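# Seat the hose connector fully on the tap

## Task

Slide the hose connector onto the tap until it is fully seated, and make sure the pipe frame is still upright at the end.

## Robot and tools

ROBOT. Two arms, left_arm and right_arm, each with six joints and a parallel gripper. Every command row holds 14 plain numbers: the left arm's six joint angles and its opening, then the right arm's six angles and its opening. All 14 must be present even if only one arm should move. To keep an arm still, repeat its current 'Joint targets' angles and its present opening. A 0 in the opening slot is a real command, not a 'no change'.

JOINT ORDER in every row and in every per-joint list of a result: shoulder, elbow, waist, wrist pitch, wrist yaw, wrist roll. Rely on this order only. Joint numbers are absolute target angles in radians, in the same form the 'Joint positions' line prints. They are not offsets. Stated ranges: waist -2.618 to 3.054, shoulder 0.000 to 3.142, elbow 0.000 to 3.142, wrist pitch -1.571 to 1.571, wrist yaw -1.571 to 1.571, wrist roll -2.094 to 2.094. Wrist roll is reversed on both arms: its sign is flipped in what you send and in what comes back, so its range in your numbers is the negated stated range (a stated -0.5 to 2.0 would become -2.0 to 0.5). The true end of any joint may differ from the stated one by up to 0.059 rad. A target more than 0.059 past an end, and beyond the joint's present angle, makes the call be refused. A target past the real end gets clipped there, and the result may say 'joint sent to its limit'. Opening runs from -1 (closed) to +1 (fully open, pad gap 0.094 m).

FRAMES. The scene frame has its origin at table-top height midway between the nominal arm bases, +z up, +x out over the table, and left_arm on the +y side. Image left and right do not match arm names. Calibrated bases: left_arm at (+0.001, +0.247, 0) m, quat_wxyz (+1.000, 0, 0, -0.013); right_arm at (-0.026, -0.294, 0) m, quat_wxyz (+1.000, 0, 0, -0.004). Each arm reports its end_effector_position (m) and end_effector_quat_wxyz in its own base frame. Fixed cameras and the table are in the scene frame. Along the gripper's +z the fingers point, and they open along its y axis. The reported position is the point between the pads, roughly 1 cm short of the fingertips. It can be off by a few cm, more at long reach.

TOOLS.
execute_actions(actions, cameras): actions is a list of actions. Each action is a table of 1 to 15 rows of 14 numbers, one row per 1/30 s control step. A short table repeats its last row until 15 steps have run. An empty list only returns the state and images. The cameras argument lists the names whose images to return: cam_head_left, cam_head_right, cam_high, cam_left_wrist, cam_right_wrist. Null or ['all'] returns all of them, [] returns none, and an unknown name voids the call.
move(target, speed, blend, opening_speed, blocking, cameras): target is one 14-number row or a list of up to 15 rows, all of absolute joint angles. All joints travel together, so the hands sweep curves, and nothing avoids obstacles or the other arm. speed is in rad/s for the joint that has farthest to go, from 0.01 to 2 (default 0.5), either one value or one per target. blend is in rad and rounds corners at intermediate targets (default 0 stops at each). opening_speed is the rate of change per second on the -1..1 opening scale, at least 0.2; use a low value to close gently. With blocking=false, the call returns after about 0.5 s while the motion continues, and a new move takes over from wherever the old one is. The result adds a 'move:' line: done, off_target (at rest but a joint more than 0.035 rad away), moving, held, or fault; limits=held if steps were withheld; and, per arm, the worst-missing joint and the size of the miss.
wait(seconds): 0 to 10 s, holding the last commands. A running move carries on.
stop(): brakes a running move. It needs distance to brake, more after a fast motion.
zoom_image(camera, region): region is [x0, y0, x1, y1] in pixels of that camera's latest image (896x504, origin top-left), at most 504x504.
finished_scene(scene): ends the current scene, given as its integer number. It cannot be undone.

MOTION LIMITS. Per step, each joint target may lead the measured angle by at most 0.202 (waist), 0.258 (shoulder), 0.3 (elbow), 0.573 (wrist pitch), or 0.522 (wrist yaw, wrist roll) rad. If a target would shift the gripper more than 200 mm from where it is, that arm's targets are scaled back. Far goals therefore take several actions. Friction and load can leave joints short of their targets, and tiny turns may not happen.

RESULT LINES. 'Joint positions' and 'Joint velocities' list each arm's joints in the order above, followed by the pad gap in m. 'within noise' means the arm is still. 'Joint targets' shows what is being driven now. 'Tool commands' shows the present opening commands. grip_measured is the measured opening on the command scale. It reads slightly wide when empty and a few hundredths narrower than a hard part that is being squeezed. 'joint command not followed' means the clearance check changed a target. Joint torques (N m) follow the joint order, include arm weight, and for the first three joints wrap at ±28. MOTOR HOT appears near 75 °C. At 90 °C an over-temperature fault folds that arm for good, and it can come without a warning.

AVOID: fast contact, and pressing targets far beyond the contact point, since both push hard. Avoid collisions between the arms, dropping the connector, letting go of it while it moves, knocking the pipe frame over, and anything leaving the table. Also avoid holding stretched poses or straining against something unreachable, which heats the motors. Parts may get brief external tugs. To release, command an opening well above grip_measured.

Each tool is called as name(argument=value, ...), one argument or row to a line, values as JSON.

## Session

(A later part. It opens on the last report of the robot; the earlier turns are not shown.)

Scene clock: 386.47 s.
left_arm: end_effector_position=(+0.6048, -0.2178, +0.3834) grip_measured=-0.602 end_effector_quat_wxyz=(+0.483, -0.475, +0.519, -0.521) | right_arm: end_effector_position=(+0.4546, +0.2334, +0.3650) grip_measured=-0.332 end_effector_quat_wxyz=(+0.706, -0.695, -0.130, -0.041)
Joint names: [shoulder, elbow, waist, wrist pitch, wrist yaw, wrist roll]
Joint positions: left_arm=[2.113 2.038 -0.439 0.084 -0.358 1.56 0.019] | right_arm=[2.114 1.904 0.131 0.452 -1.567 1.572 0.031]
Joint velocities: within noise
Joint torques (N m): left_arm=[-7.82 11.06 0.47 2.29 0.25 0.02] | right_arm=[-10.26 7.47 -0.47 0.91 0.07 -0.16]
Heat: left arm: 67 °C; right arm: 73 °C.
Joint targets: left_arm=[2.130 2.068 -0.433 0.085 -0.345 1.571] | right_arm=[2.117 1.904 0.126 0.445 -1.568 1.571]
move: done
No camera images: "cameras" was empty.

move(
  target=[2.13,2.068,-0.433,0.085,-0.345,1.571,-0.9,2.166,2.025,0.126,0.4065,-1.568,1.571,-0.9],
  speed=0.08,
  cameras=["cam_head_left","cam_high"],
)

zoom_image(
  camera="cam_head_left",
  region=[490, 10, 620, 140],
)

zoom_image(
  camera="cam_high",
  region=[440, 180, 520, 240],
)

Scene clock: 391.77 s.
left_arm: end_effector_position=(+0.6091, -0.2109, +0.3835) grip_measured=-0.603 end_effector_quat_wxyz=(+0.486, -0.476, +0.515, -0.521) | right_arm: end_effector_position=(+0.4653, +0.2375, +0.3594) grip_measured=-0.332 end_effector_quat_wxyz=(+0.707, -0.697, -0.119, -0.026)
Joint names: [shoulder, elbow, waist, wrist pitch, wrist yaw, wrist roll]
Joint positions: left_arm=[2.119 2.042 -0.425 0.094 -0.351 1.56 0.019] | right_arm=[2.167 1.975 0.137 0.396 -1.567 1.572 0.031]
Joint velocities: within noise
Joint torques (N m): left_arm=[-8.31 10.67 -0.64 2.19 0.17 0.01] | right_arm=[-10.96 12.59 -0.95 1.1 0.05 -0.16]
Heat: left arm: 68 °C; right arm: 73 °C.
Joint targets: left_arm=[2.130 2.068 -0.433 0.085 -0.345 1.571] | right_arm=[2.166 2.025 0.126 0.406 -1.568 1.571]
move: off_target (right_arm); right_arm: the elbow is farthest, 0.050 rad from its target
Images, in order (width x height): cam_head_left 896x504, cam_high 896x504.

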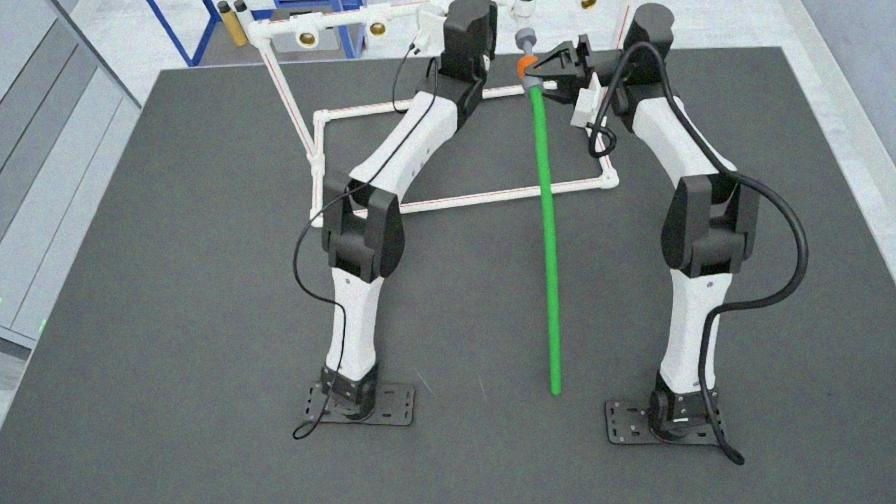

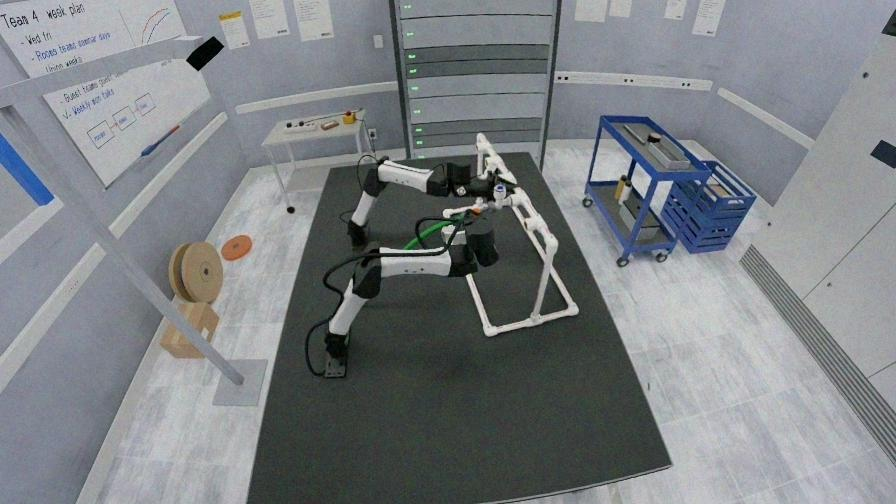

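Scaled by 3.877 from the camera's 896x504 image, which has a finer 1280x720 frame.

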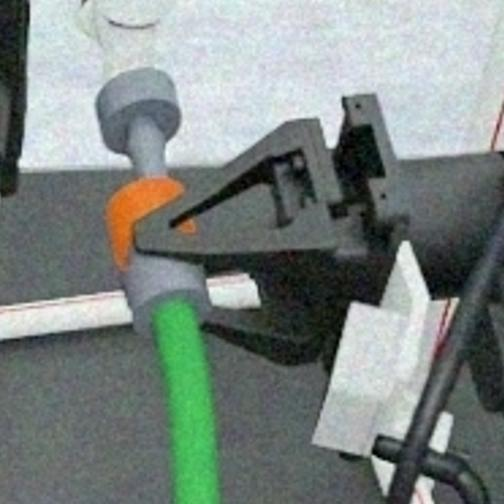

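Scaled by 6.300 from the camera's 896x504 image, which has a finer 1280x720 frame.

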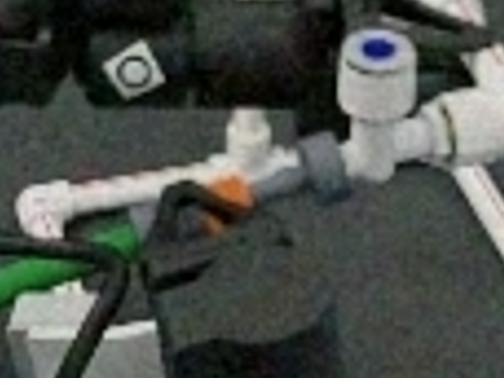

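move(
  target=[2.113,2.068,-0.445,0.085,-0.345,1.571,-0.9,2.09,1.904,0.124,0.46,-1.568,1.571,-0.9],
  speed=0.1,
  cameras=["cam_head_left","cam_high"],
)

zoom_image(
  camera="cam_head_left",
  region=[490, 10, 620, 140],
)

zoom_image(
  camera="cam_high",
  region=[440, 180, 520, 240],
)

Scene clock: 415.73 s.
left_arm: end_effector_position=(+0.6091, -0.2109, +0.3834) grip_measured=-0.603 end_effector_quat_wxyz=(+0.486, -0.476, +0.516, -0.521) | right_arm: end_effector_position=(+0.4608, +0.2335, +0.3540) grip_measured=-0.332 end_effector_quat_wxyz=(+0.707, -0.697, -0.120, -0.031)
Joint names: [shoulder, elbow, waist, wrist pitch, wrist yaw, wrist roll]
Joint positions: left_arm=[2.119 2.042 -0.425 0.093 -0.351 1.56 0.019] | right_arm=[2.138 1.906 0.13 0.445 -1.567 1.572 0.031]
Joint velocities: within noise
Joint torques (N m): left_arm=[-9.69 10.65 -1.65 2.2 0.17 0.01] | right_arm=[-14.86 7.3 -0.54 1.13 0.05 -0.16]
Heat: left arm: 67 °C; right arm: 69 °C.
Joint targets: left_arm=[2.113 2.068 -0.445 0.085 -0.345 1.571] | right_arm=[2.090 1.904 0.124 0.460 -1.568 1.571]
move: off_target (right_arm); right_arm: the shoulder is farthest, 0.048 rad from its target
Images, in order (width x height): cam_head_left 896x504, cam_high 896x504.

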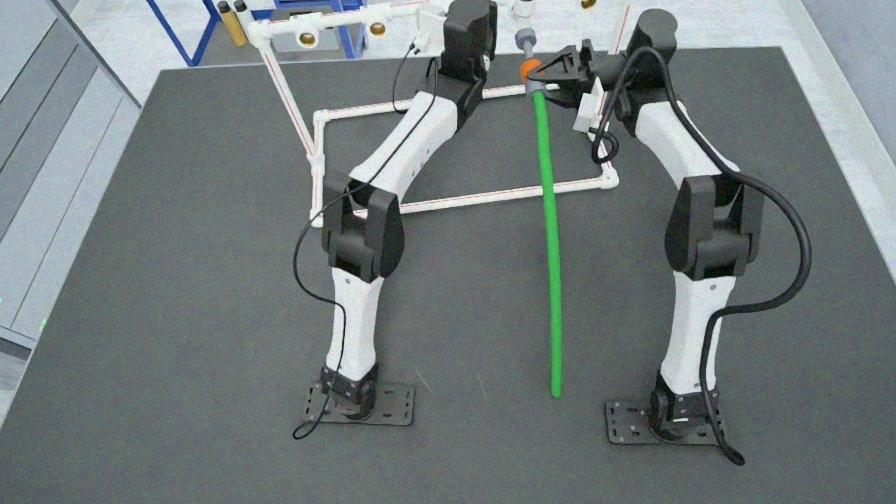

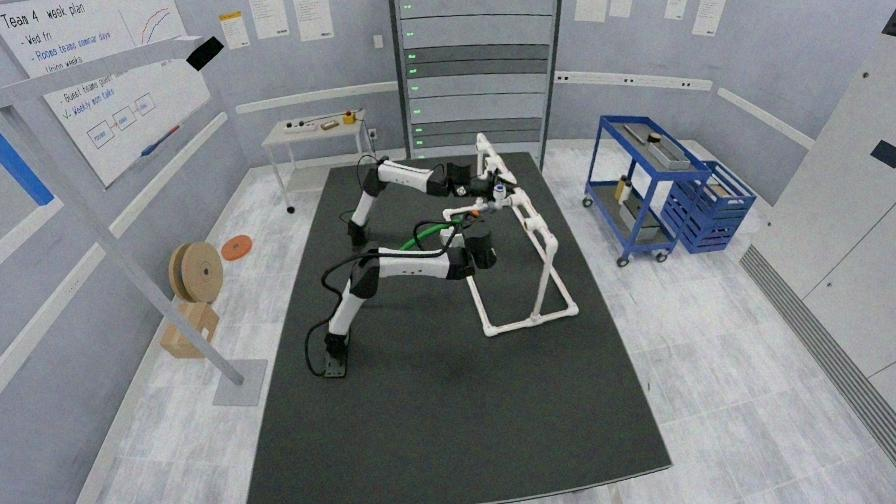

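Scaled by 3.877 from the camera's 896x504 image, which has a finer 1280x720 frame.

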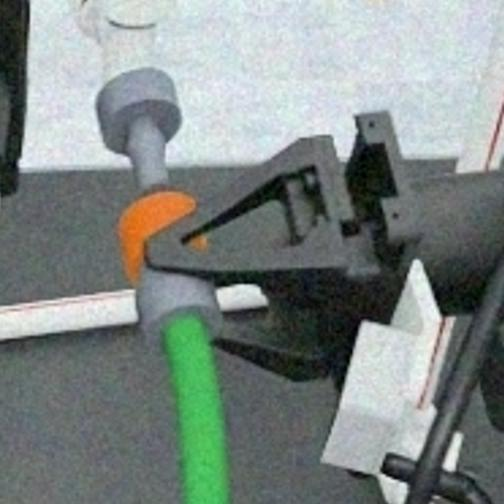

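Scaled by 6.300 from the camera's 896x504 image, which has a finer 1280x720 frame.

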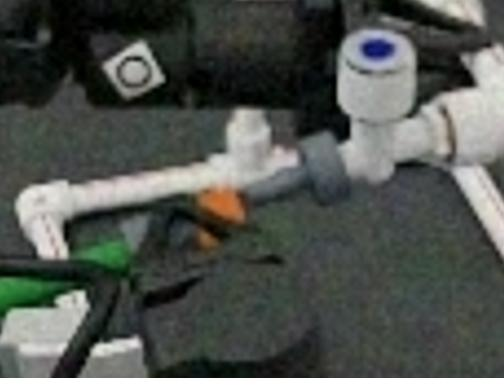

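move(
  target=[2.113,2.068,-0.445,0.085,-0.345,1.571,-0.9,2.165,2.018,0.143,0.415,-1.568,1.571,-0.9],
  speed=0.1,
  cameras=["cam_head_left","cam_high"],
)

zoom_image(
  camera="cam_head_left",
  region=[490, 10, 620, 140],
)

zoom_image(
  camera="cam_high",
  region=[440, 180, 520, 240],
)

Scene clock: 423.73 s.
left_arm: end_effector_position=(+0.6091, -0.2109, +0.3834) grip_measured=-0.603 end_effector_quat_wxyz=(+0.486, -0.476, +0.516, -0.521) | right_arm: end_effector_position=(+0.4643, +0.2360, +0.3664) grip_measured=-0.332 end_effector_quat_wxyz=(+0.706, -0.694, -0.132, -0.041)
Joint names: [shoulder, elbow, waist, wrist pitch, wrist yaw, wrist roll]
Joint positions: left_arm=[2.119 2.042 -0.425 0.093 -0.351 1.56 0.019] | right_arm=[2.164 1.986 0.134 0.423 -1.567 1.572 0.031]
Joint velocities: within noise
Joint torques (N m): left_arm=[-9.61 10.7 -1.72 2.18 0.17 0.01] | right_arm=[-10.73 10.71 0.76 0.9 0.08 -0.16]
Heat: left arm: 66 °C; right arm: 71 °C.
Joint targets: left_arm=[2.113 2.068 -0.445 0.085 -0.345 1.571] | right_arm=[2.165 2.018 0.143 0.415 -1.568 1.571]
move: done
Images, in order (width x height): cam_head_left 896x504, cam_high 896x504.

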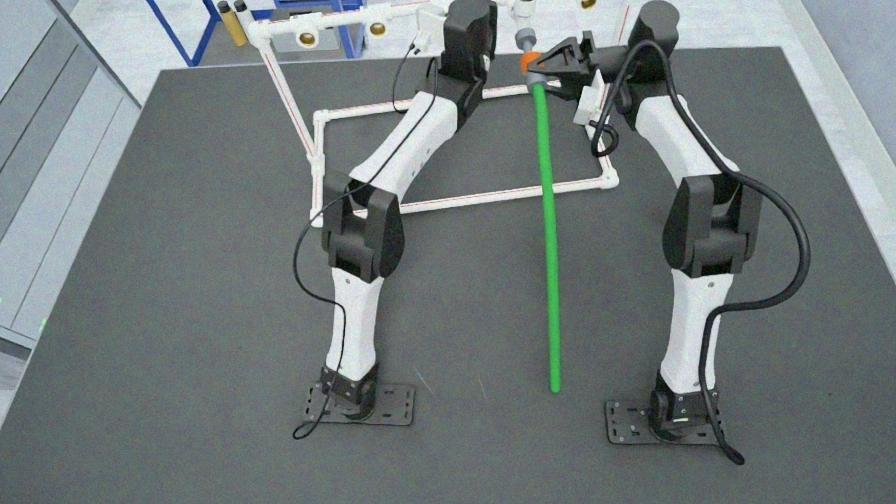

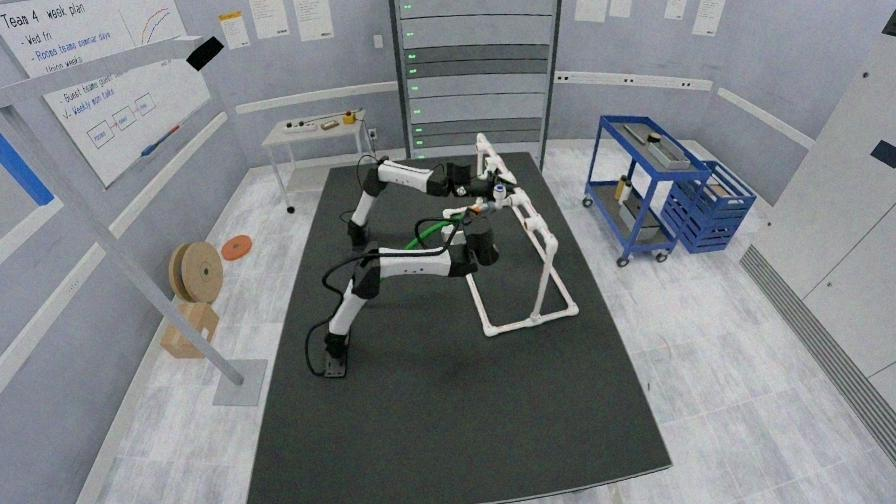

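Scaled by 3.877 from the camera's 896x504 image, which has a finer 1280x720 frame.

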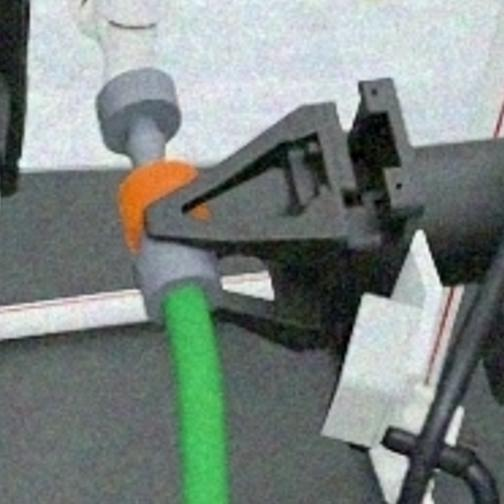

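Scaled by 6.300 from the camera's 896x504 image, which has a finer 1280x720 frame.

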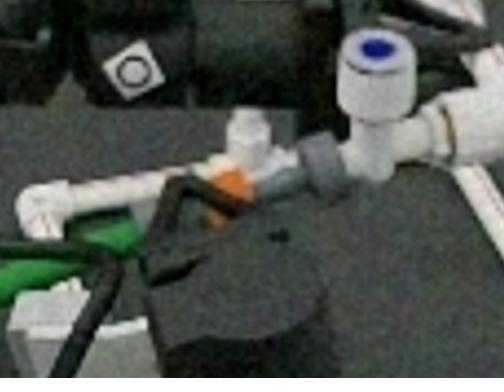

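move(
  target=[2.113,2.068,-0.445,0.085,-0.345,1.571,-0.9,2.165,2.018,0.151,0.415,-1.568,1.571,-0.9],
  speed=0.1,
  cameras=["cam_head_left","cam_head_right"],
)

zoom_image(
  camera="cam_head_left",
  region=[490, 10, 620, 140],
)

zoom_image(
  camera="cam_head_right",
  region=[480, 10, 610, 140],
)

Scene clock: 428.07 s.
left_arm: end_effector_position=(+0.6091, -0.2109, +0.3834) grip_measured=-0.603 end_effector_quat_wxyz=(+0.486, -0.476, +0.516, -0.521) | right_arm: end_effector_position=(+0.4619, +0.2408, +0.3665) grip_measured=-0.332 end_effector_quat_wxyz=(+0.706, -0.694, -0.136, -0.038)
Joint names: [shoulder, elbow, waist, wrist pitch, wrist yaw, wrist roll]
Joint positions: left_arm=[2.119 2.042 -0.425 0.093 -0.351 1.56 0.019] | right_arm=[2.164 1.986 0.144 0.422 -1.567 1.572 0.031]
Joint velocities: within noise
Joint torques (N m): left_arm=[-9.65 10.63 -1.74 2.18 0.17 0] | right_arm=[-10.71 10.69 0.57 0.92 0.08 -0.15]
Heat: left arm: 66 °C; right arm: 72 °C.
Joint targets: left_arm=[2.113 2.068 -0.445 0.085 -0.345 1.571] | right_arm=[2.165 2.018 0.151 0.415 -1.568 1.571]
move: done
Images, in order (width x height): cam_head_left 896x504, cam_head_right 896x504.

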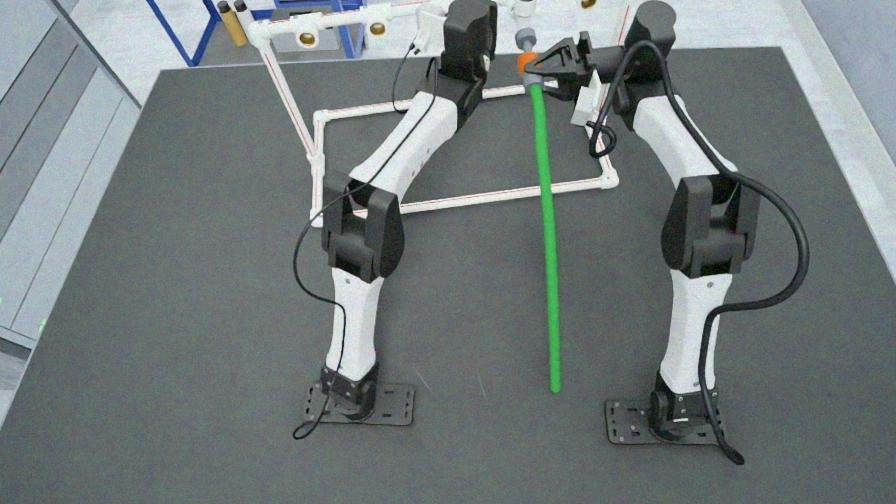

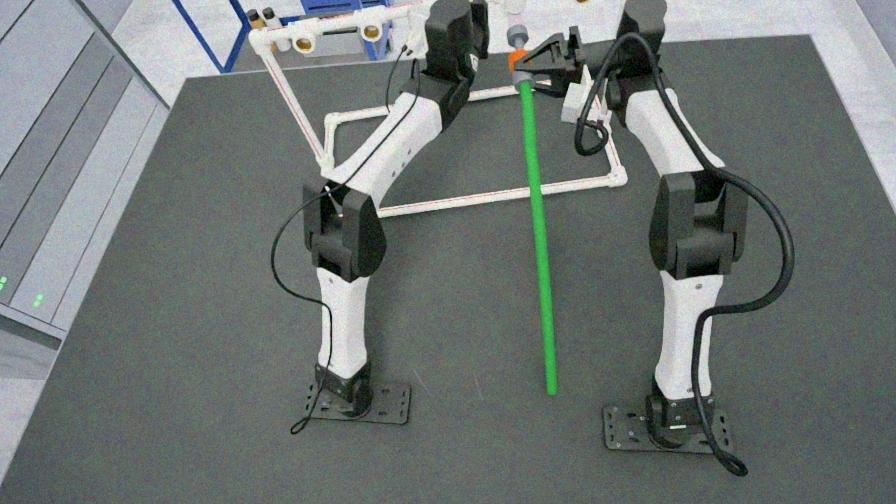

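Scaled by 3.877 from the camera's 896x504 image, which has a finer 1280x720 frame.

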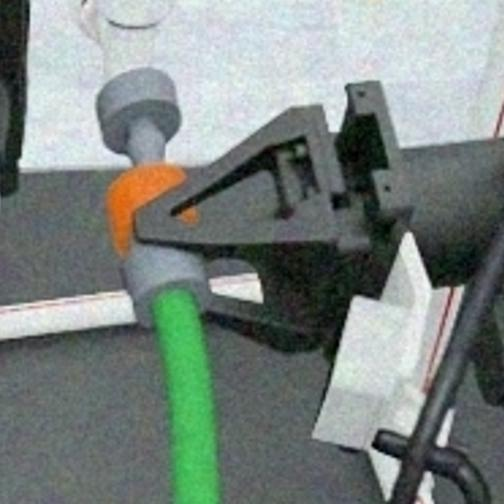

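Scaled by 3.877 from the camera's 896x504 image, which has a finer 1280x720 frame.

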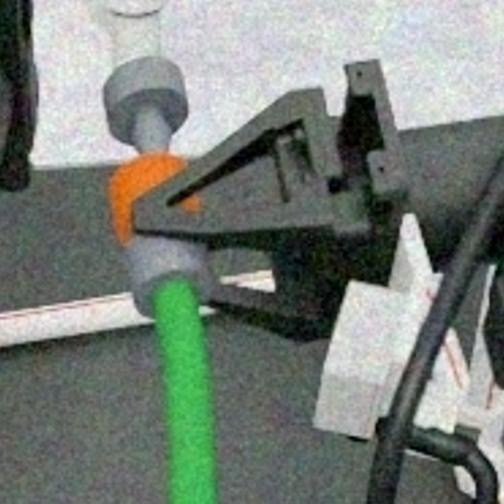

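move(
  target=[2.085,2.068,-0.475,0.085,-0.345,1.571,-0.9,2.255,2.16,0.125,0.357,-1.54,1.571,-0.9],
  speed=0.1,
  cameras=["cam_head_left","cam_high","cam_head_right"],
)

zoom_image(
  camera="cam_head_left",
  region=[490, 10, 620, 140],
)

zoom_image(
  camera="cam_high",
  region=[440, 180, 520, 240],
)

Scene clock: 434.37 s.
left_arm: end_effector_position=(+0.6068, -0.2137, +0.3832) grip_measured=-0.603 end_effector_quat_wxyz=(+0.490, -0.481, +0.512, -0.517) | right_arm: end_effector_position=(+0.4813, +0.2366, +0.3701) grip_measured=-0.332 end_effector_quat_wxyz=(+0.706, -0.694, -0.135, -0.048)
Joint names: [shoulder, elbow, waist, wrist pitch, wrist yaw, wrist roll]
Joint positions: left_arm=[2.119 2.042 -0.438 0.092 -0.38 1.56 0.019] | right_arm=[2.247 2.132 0.131 0.372 -1.565 1.572 0.031]
Joint velocities: within noise
Joint torques (N m): left_arm=[-11.85 10.69 -3.21 2.18 0.52 0.02] | right_arm=[-10.66 10.33 -0.54 0.82 0.39 -0.16]
Heat: left arm: 66 °C; right arm: 73 °C.
Joint targets: left_arm=[2.085 2.068 -0.475 0.085 -0.345 1.571] | right_arm=[2.255 2.160 0.125 0.357 -1.540 1.571]
move: off_target (left_arm); left_arm: the waist is farthest, 0.037 rad from its target
Images, in order (width x height): cam_head_left 896x504, cam_head_right 896x504, cam_high 896x504.

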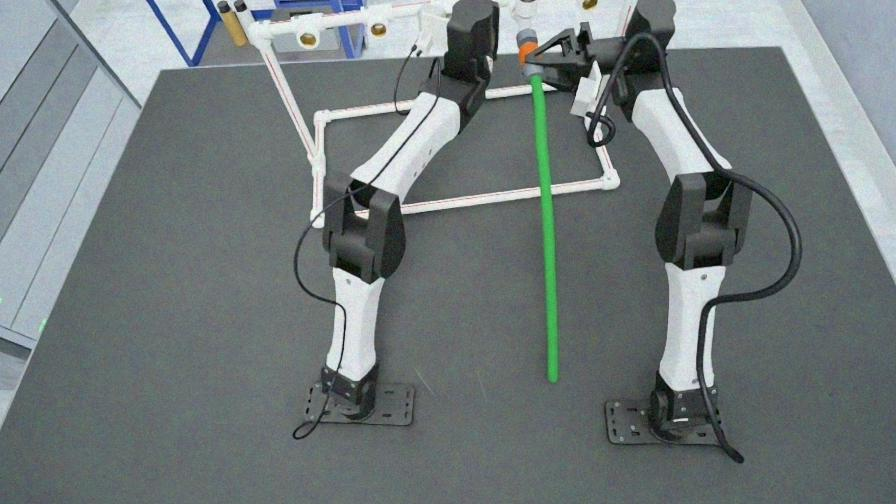

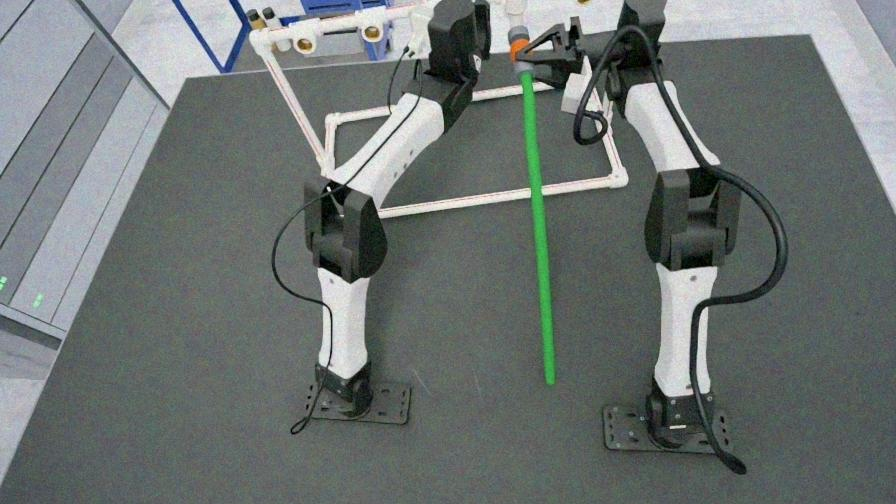

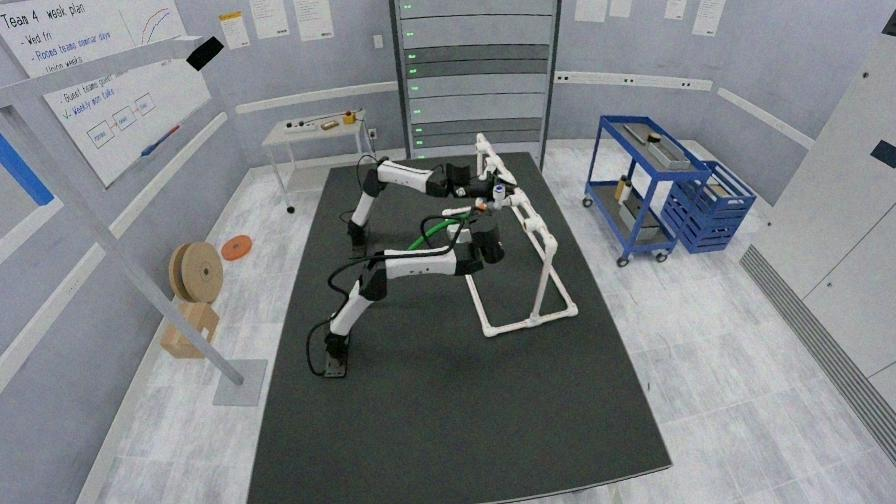

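Scaled by 3.877 from the camera's 896x504 image, which has a finer 1280x720 frame.

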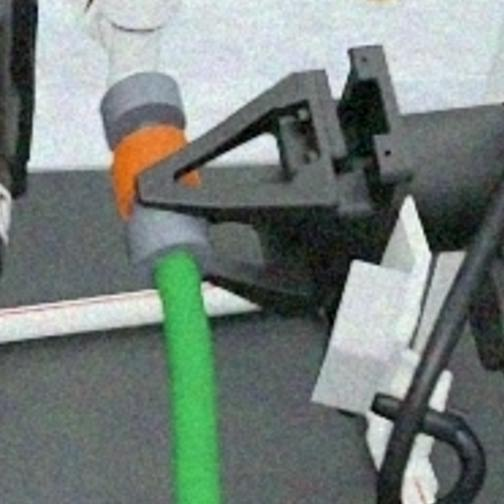

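Scaled by 6.300 from the camera's 896x504 image, which has a finer 1280x720 frame.

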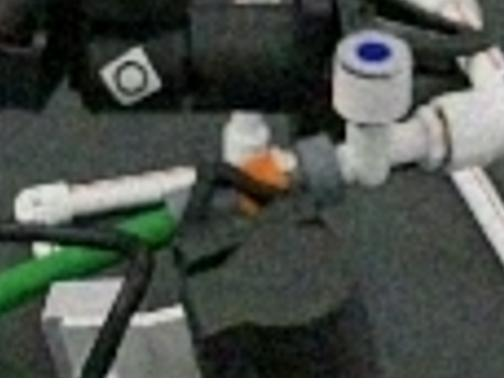

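move(
  target=[2.07,2.068,-0.50,0.085,-0.345,1.571,-0.9,2.34,2.30,0.115,0.30,-1.50,1.571,-0.9],
  speed=0.1,
  cameras=["cam_head_left","cam_high"],
)

zoom_image(
  camera="cam_head_left",
  region=[490, 10, 620, 140],
)

zoom_image(
  camera="cam_high",
  region=[440, 180, 520, 240],
)

Scene clock: 438.50 s.
left_arm: end_effector_position=(+0.6063, -0.2140, +0.3836) grip_measured=-0.603 end_effector_quat_wxyz=(+0.491, -0.481, +0.510, -0.516) | right_arm: end_effector_position=(+0.4930, +0.2379, +0.3736) grip_measured=-0.332 end_effector_quat_wxyz=(+0.706, -0.694, -0.134, -0.047)
Joint names: [shoulder, elbow, waist, wrist pitch, wrist yaw, wrist roll]
Joint positions: left_arm=[2.119 2.042 -0.44 0.094 -0.386 1.56 0.019] | right_arm=[2.318 2.267 0.13 0.306 -1.565 1.572 0.031]
Joint velocities: within noise
Joint torques (N m): left_arm=[-13.05 10.63 -5.19 2.16 0.59 0.02] | right_arm=[-9.83 10.76 -1.39 0.92 0.87 -0.15]
Heat: left arm: 66 °C; right arm: 72 °C.
Joint targets: left_arm=[2.070 2.068 -0.500 0.085 -0.345 1.571] | right_arm=[2.340 2.300 0.115 0.300 -1.500 1.571]
move: off_target (left_arm, right_arm); left_arm: the waist is farthest, 0.060 rad from its target; right_arm: the wrist yaw is farthest, 0.065 rad from its target
Images, in order (width x height): cam_head_left 896x504, cam_high 896x504.

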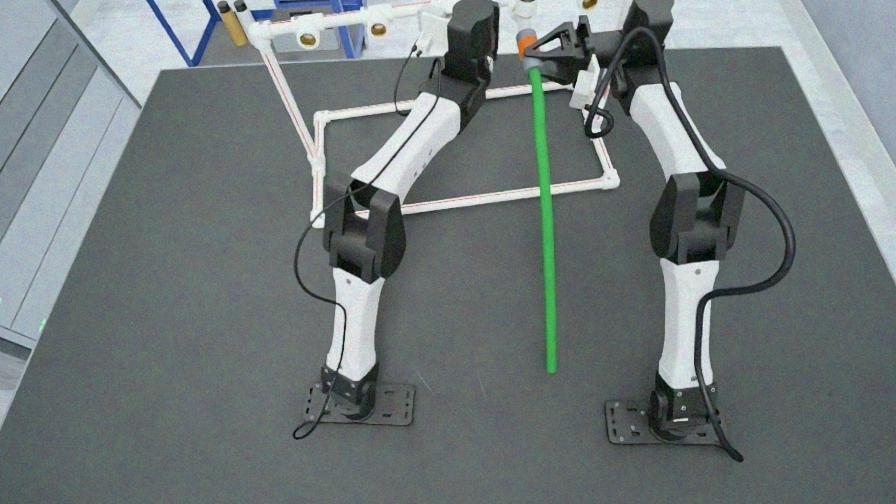

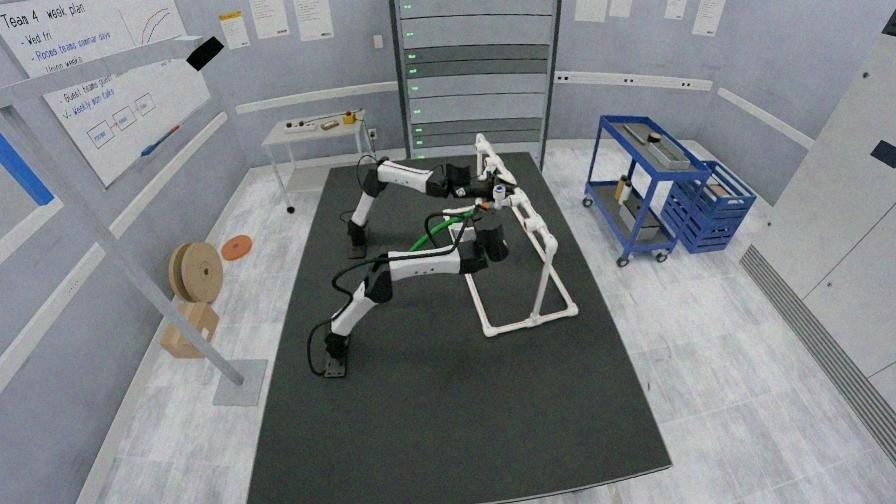

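Scaled by 3.877 from the camera's 896x504 image, which has a finer 1280x720 frame.

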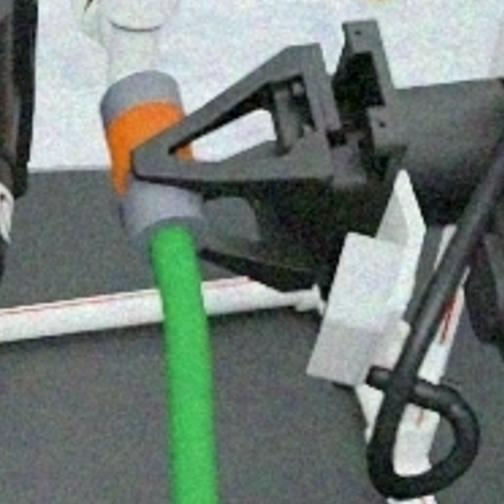

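Scaled by 6.300 from the camera's 896x504 image, which has a finer 1280x720 frame.

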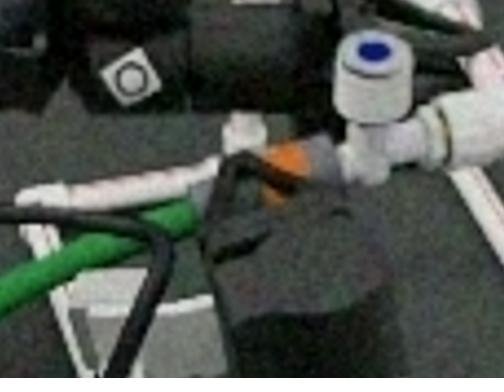

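move(
  target=[2.06,2.068,-0.515,0.085,-0.345,1.571,-0.9,2.42,2.42,0.10,0.26,-1.45,1.571,-0.9],
  speed=0.1,
  cameras=["cam_head_left","cam_high"],
)

zoom_image(
  camera="cam_head_left",
  region=[500, 10, 580, 90],
)

zoom_image(
  camera="cam_high",
  region=[440, 180, 520, 240],
)

Scene clock: 441.67 s.
left_arm: end_effector_position=(+0.6078, -0.2028, +0.3842) grip_measured=-0.603 end_effector_quat_wxyz=(+0.504, -0.494, +0.497, -0.505) | right_arm: end_effector_position=(+0.5034, +0.2393, +0.3735) grip_measured=-0.333 end_effector_quat_wxyz=(+0.706, -0.693, -0.135, -0.049)
Joint names: [shoulder, elbow, waist, wrist pitch, wrist yaw, wrist roll]
Joint positions: left_arm=[2.119 2.042 -0.434 0.097 -0.43 1.56 0.019] | right_arm=[2.388 2.388 0.13 0.259 -1.564 1.572 0.031]
Joint velocities: within noise
Joint torques (N m): left_arm=[-13.76 10.67 -6.98 2.13 1.13 0.02] | right_arm=[-9.31 10.54 -2.73 0.98 1.46 -0.16]
Heat: left arm: 67 °C; right arm: 72 °C.
Joint targets: left_arm=[2.060 2.068 -0.515 0.085 -0.345 1.571] | right_arm=[2.420 2.420 0.100 0.260 -1.450 1.571]
move: off_target (left_arm, right_arm); left_arm: the wrist yaw is farthest, 0.085 rad from its target; right_arm: the wrist yaw is farthest, 0.114 rad from its target
Images, in order (width x height): cam_head_left 896x504, cam_high 896x504.

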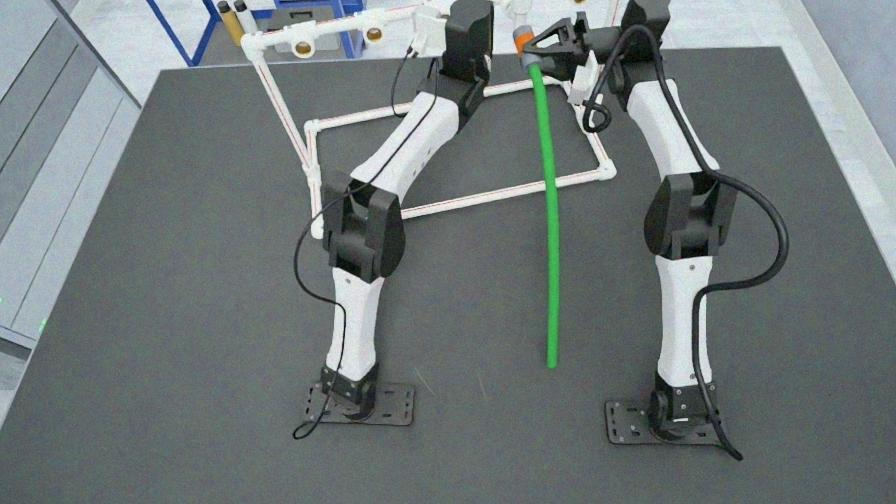

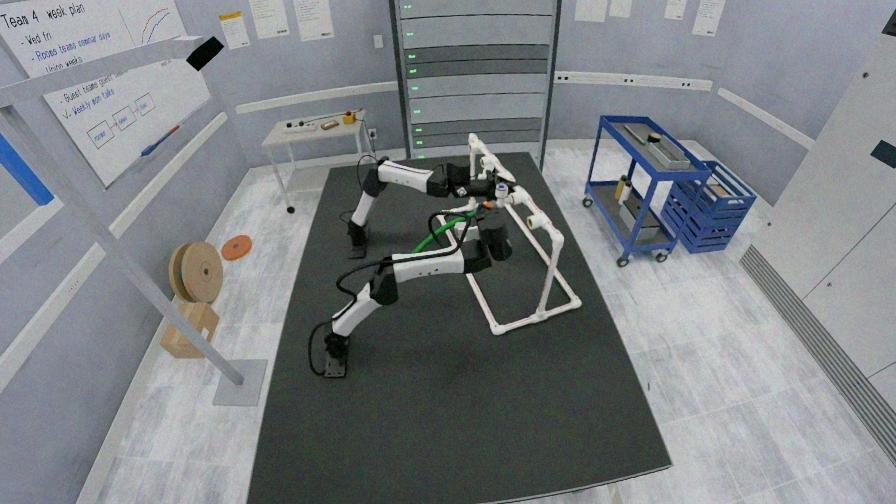

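Scaled by 6.300 from the camera's 896x504 image, which has a finer 1280x720 frame.

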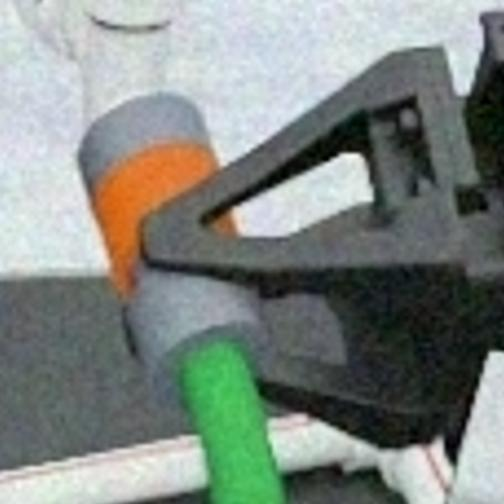

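Scaled by 6.300 from the camera's 896x504 image, which has a finer 1280x720 frame.

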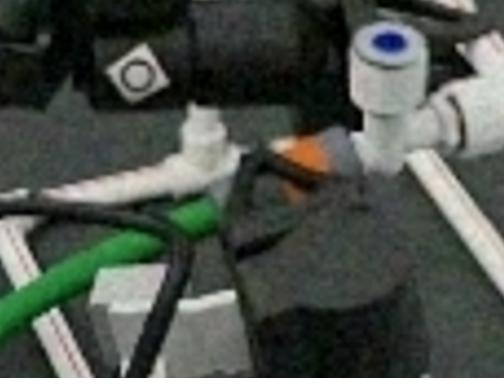

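move(
  target=[
    [2.119,2.068,-0.434,0.095,-0.43,1.56,-0.9,2.388,2.417,0.128,0.26,-1.564,1.571,-0.9],
    [2.119,2.068,-0.434,0.095,-0.43,1.56,-0.9,2.388,2.417,0.128,0.26,-1.564,1.571,1],
    [2.119,2.068,-0.434,0.095,-0.43,1.56,-0.9,2.16,2.05,-0.12,0.40,-1.564,1.571,1],
  ],
  speed=[0.2,0.2,0.25],
  opening_speed=0.7,
)

zoom_image(
  camera="cam_head_left",
  region=[490, 10, 620, 140],
)

Scene clock: 451.97 s.
left_arm: end_effector_position=(+0.6090, -0.1991, +0.3834) grip_measured=-0.603 end_effector_quat_wxyz=(+0.505, -0.496, +0.497, -0.502) | right_arm: end_effector_position=(+0.5179, +0.1108, +0.3646) grip_measured=+0.997 end_effector_quat_wxyz=(+0.696, -0.706, -0.038, -0.125)
Joint names: [shoulder, elbow, waist, wrist pitch, wrist yaw, wrist roll]
Joint positions: left_arm=[2.119 2.042 -0.428 0.094 -0.43 1.56 0.019] | right_arm=[2.207 2.053 -0.12 0.383 -1.566 1.572 0.094]
Joint velocities: within noise
Joint torques (N m): left_arm=[-9.07 10.67 -0.51 2.28 0.1 -0.09] | right_arm=[-15.13 7.23 -0.09 1.15 0.11 -0.16]
Heat: left arm: 67 °C; right arm: 74 °C.
Joint targets: left_arm=[2.119 2.068 -0.434 0.095 -0.430 1.560] | right_arm=[2.160 2.050 -0.120 0.400 -1.564 1.571]
move: off_target (right_arm); right_arm: the shoulder is farthest, 0.047 rad from its target
camera_calibration:
cam_left_wrist: T_world_to_cam=[[-0.0431745, -0.0133941, 0.998978, -0.36049], [-0.41162, -0.910862, -0.0300023, 0.122671], [0.910332, -0.412495, 0.0338127, -0.55725], [0, 0, 0, 1]] pos_world=[0.542213, -0.122955, 0.382644]
cam_right_wrist: T_world_to_cam=[[-0.219519, 0.00807088, 0.975575, -0.244092], [0.832644, -0.519589, 0.191656, -0.401427], [0.508445, 0.854378, 0.107339, -0.310953], [0, 0, 0, 1]] pos_world=[0.438765, 0.059065, 0.348444]

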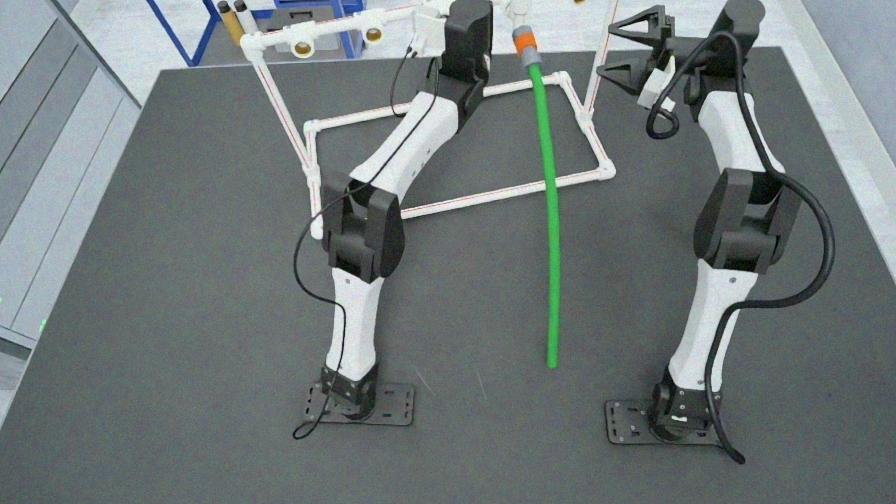

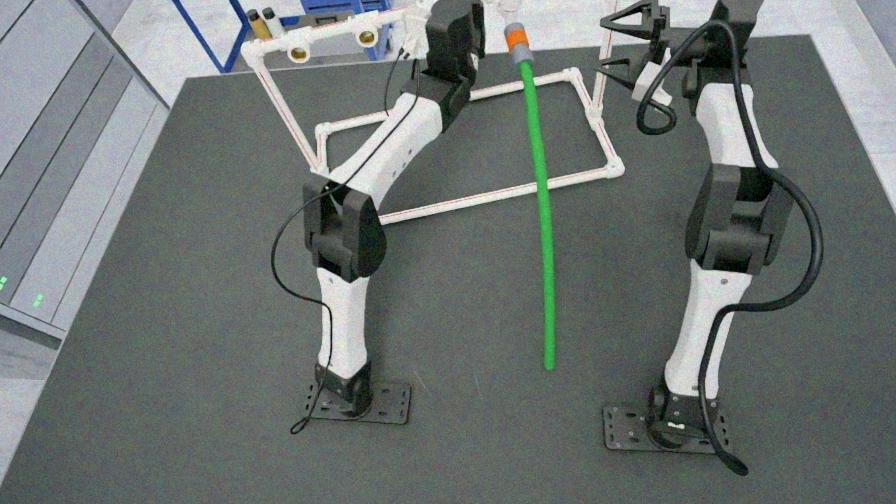

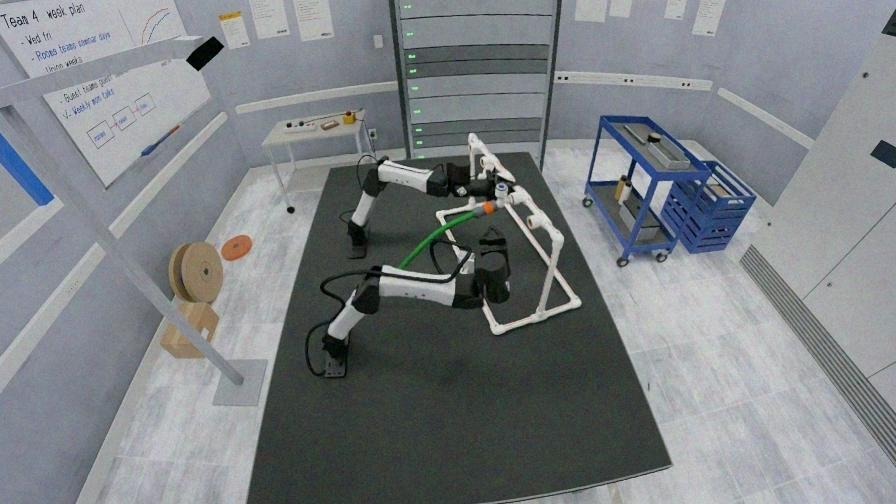

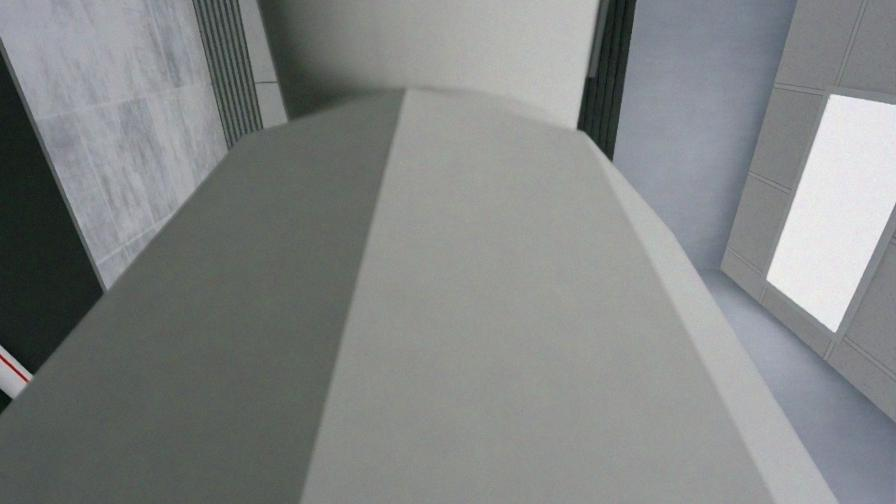

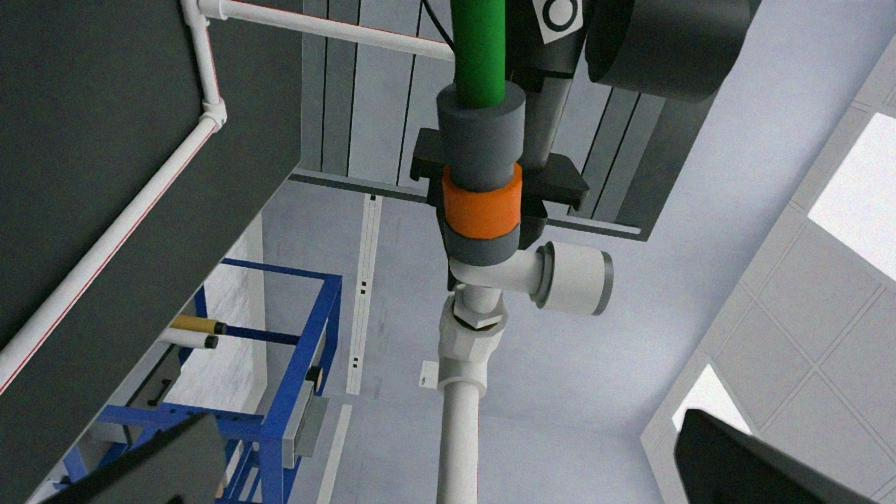

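Scaled by 3.877 from the camera's 896x504 image, which has a finer 1280x720 frame.

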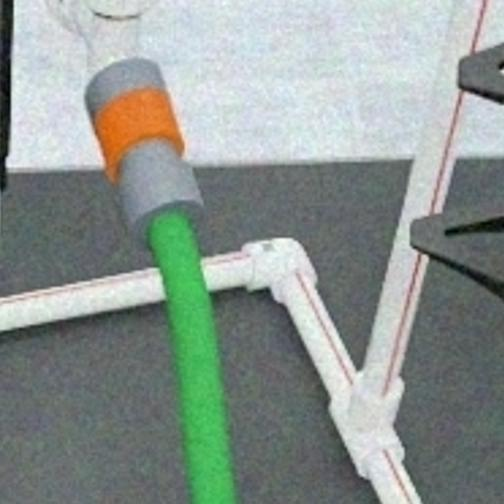

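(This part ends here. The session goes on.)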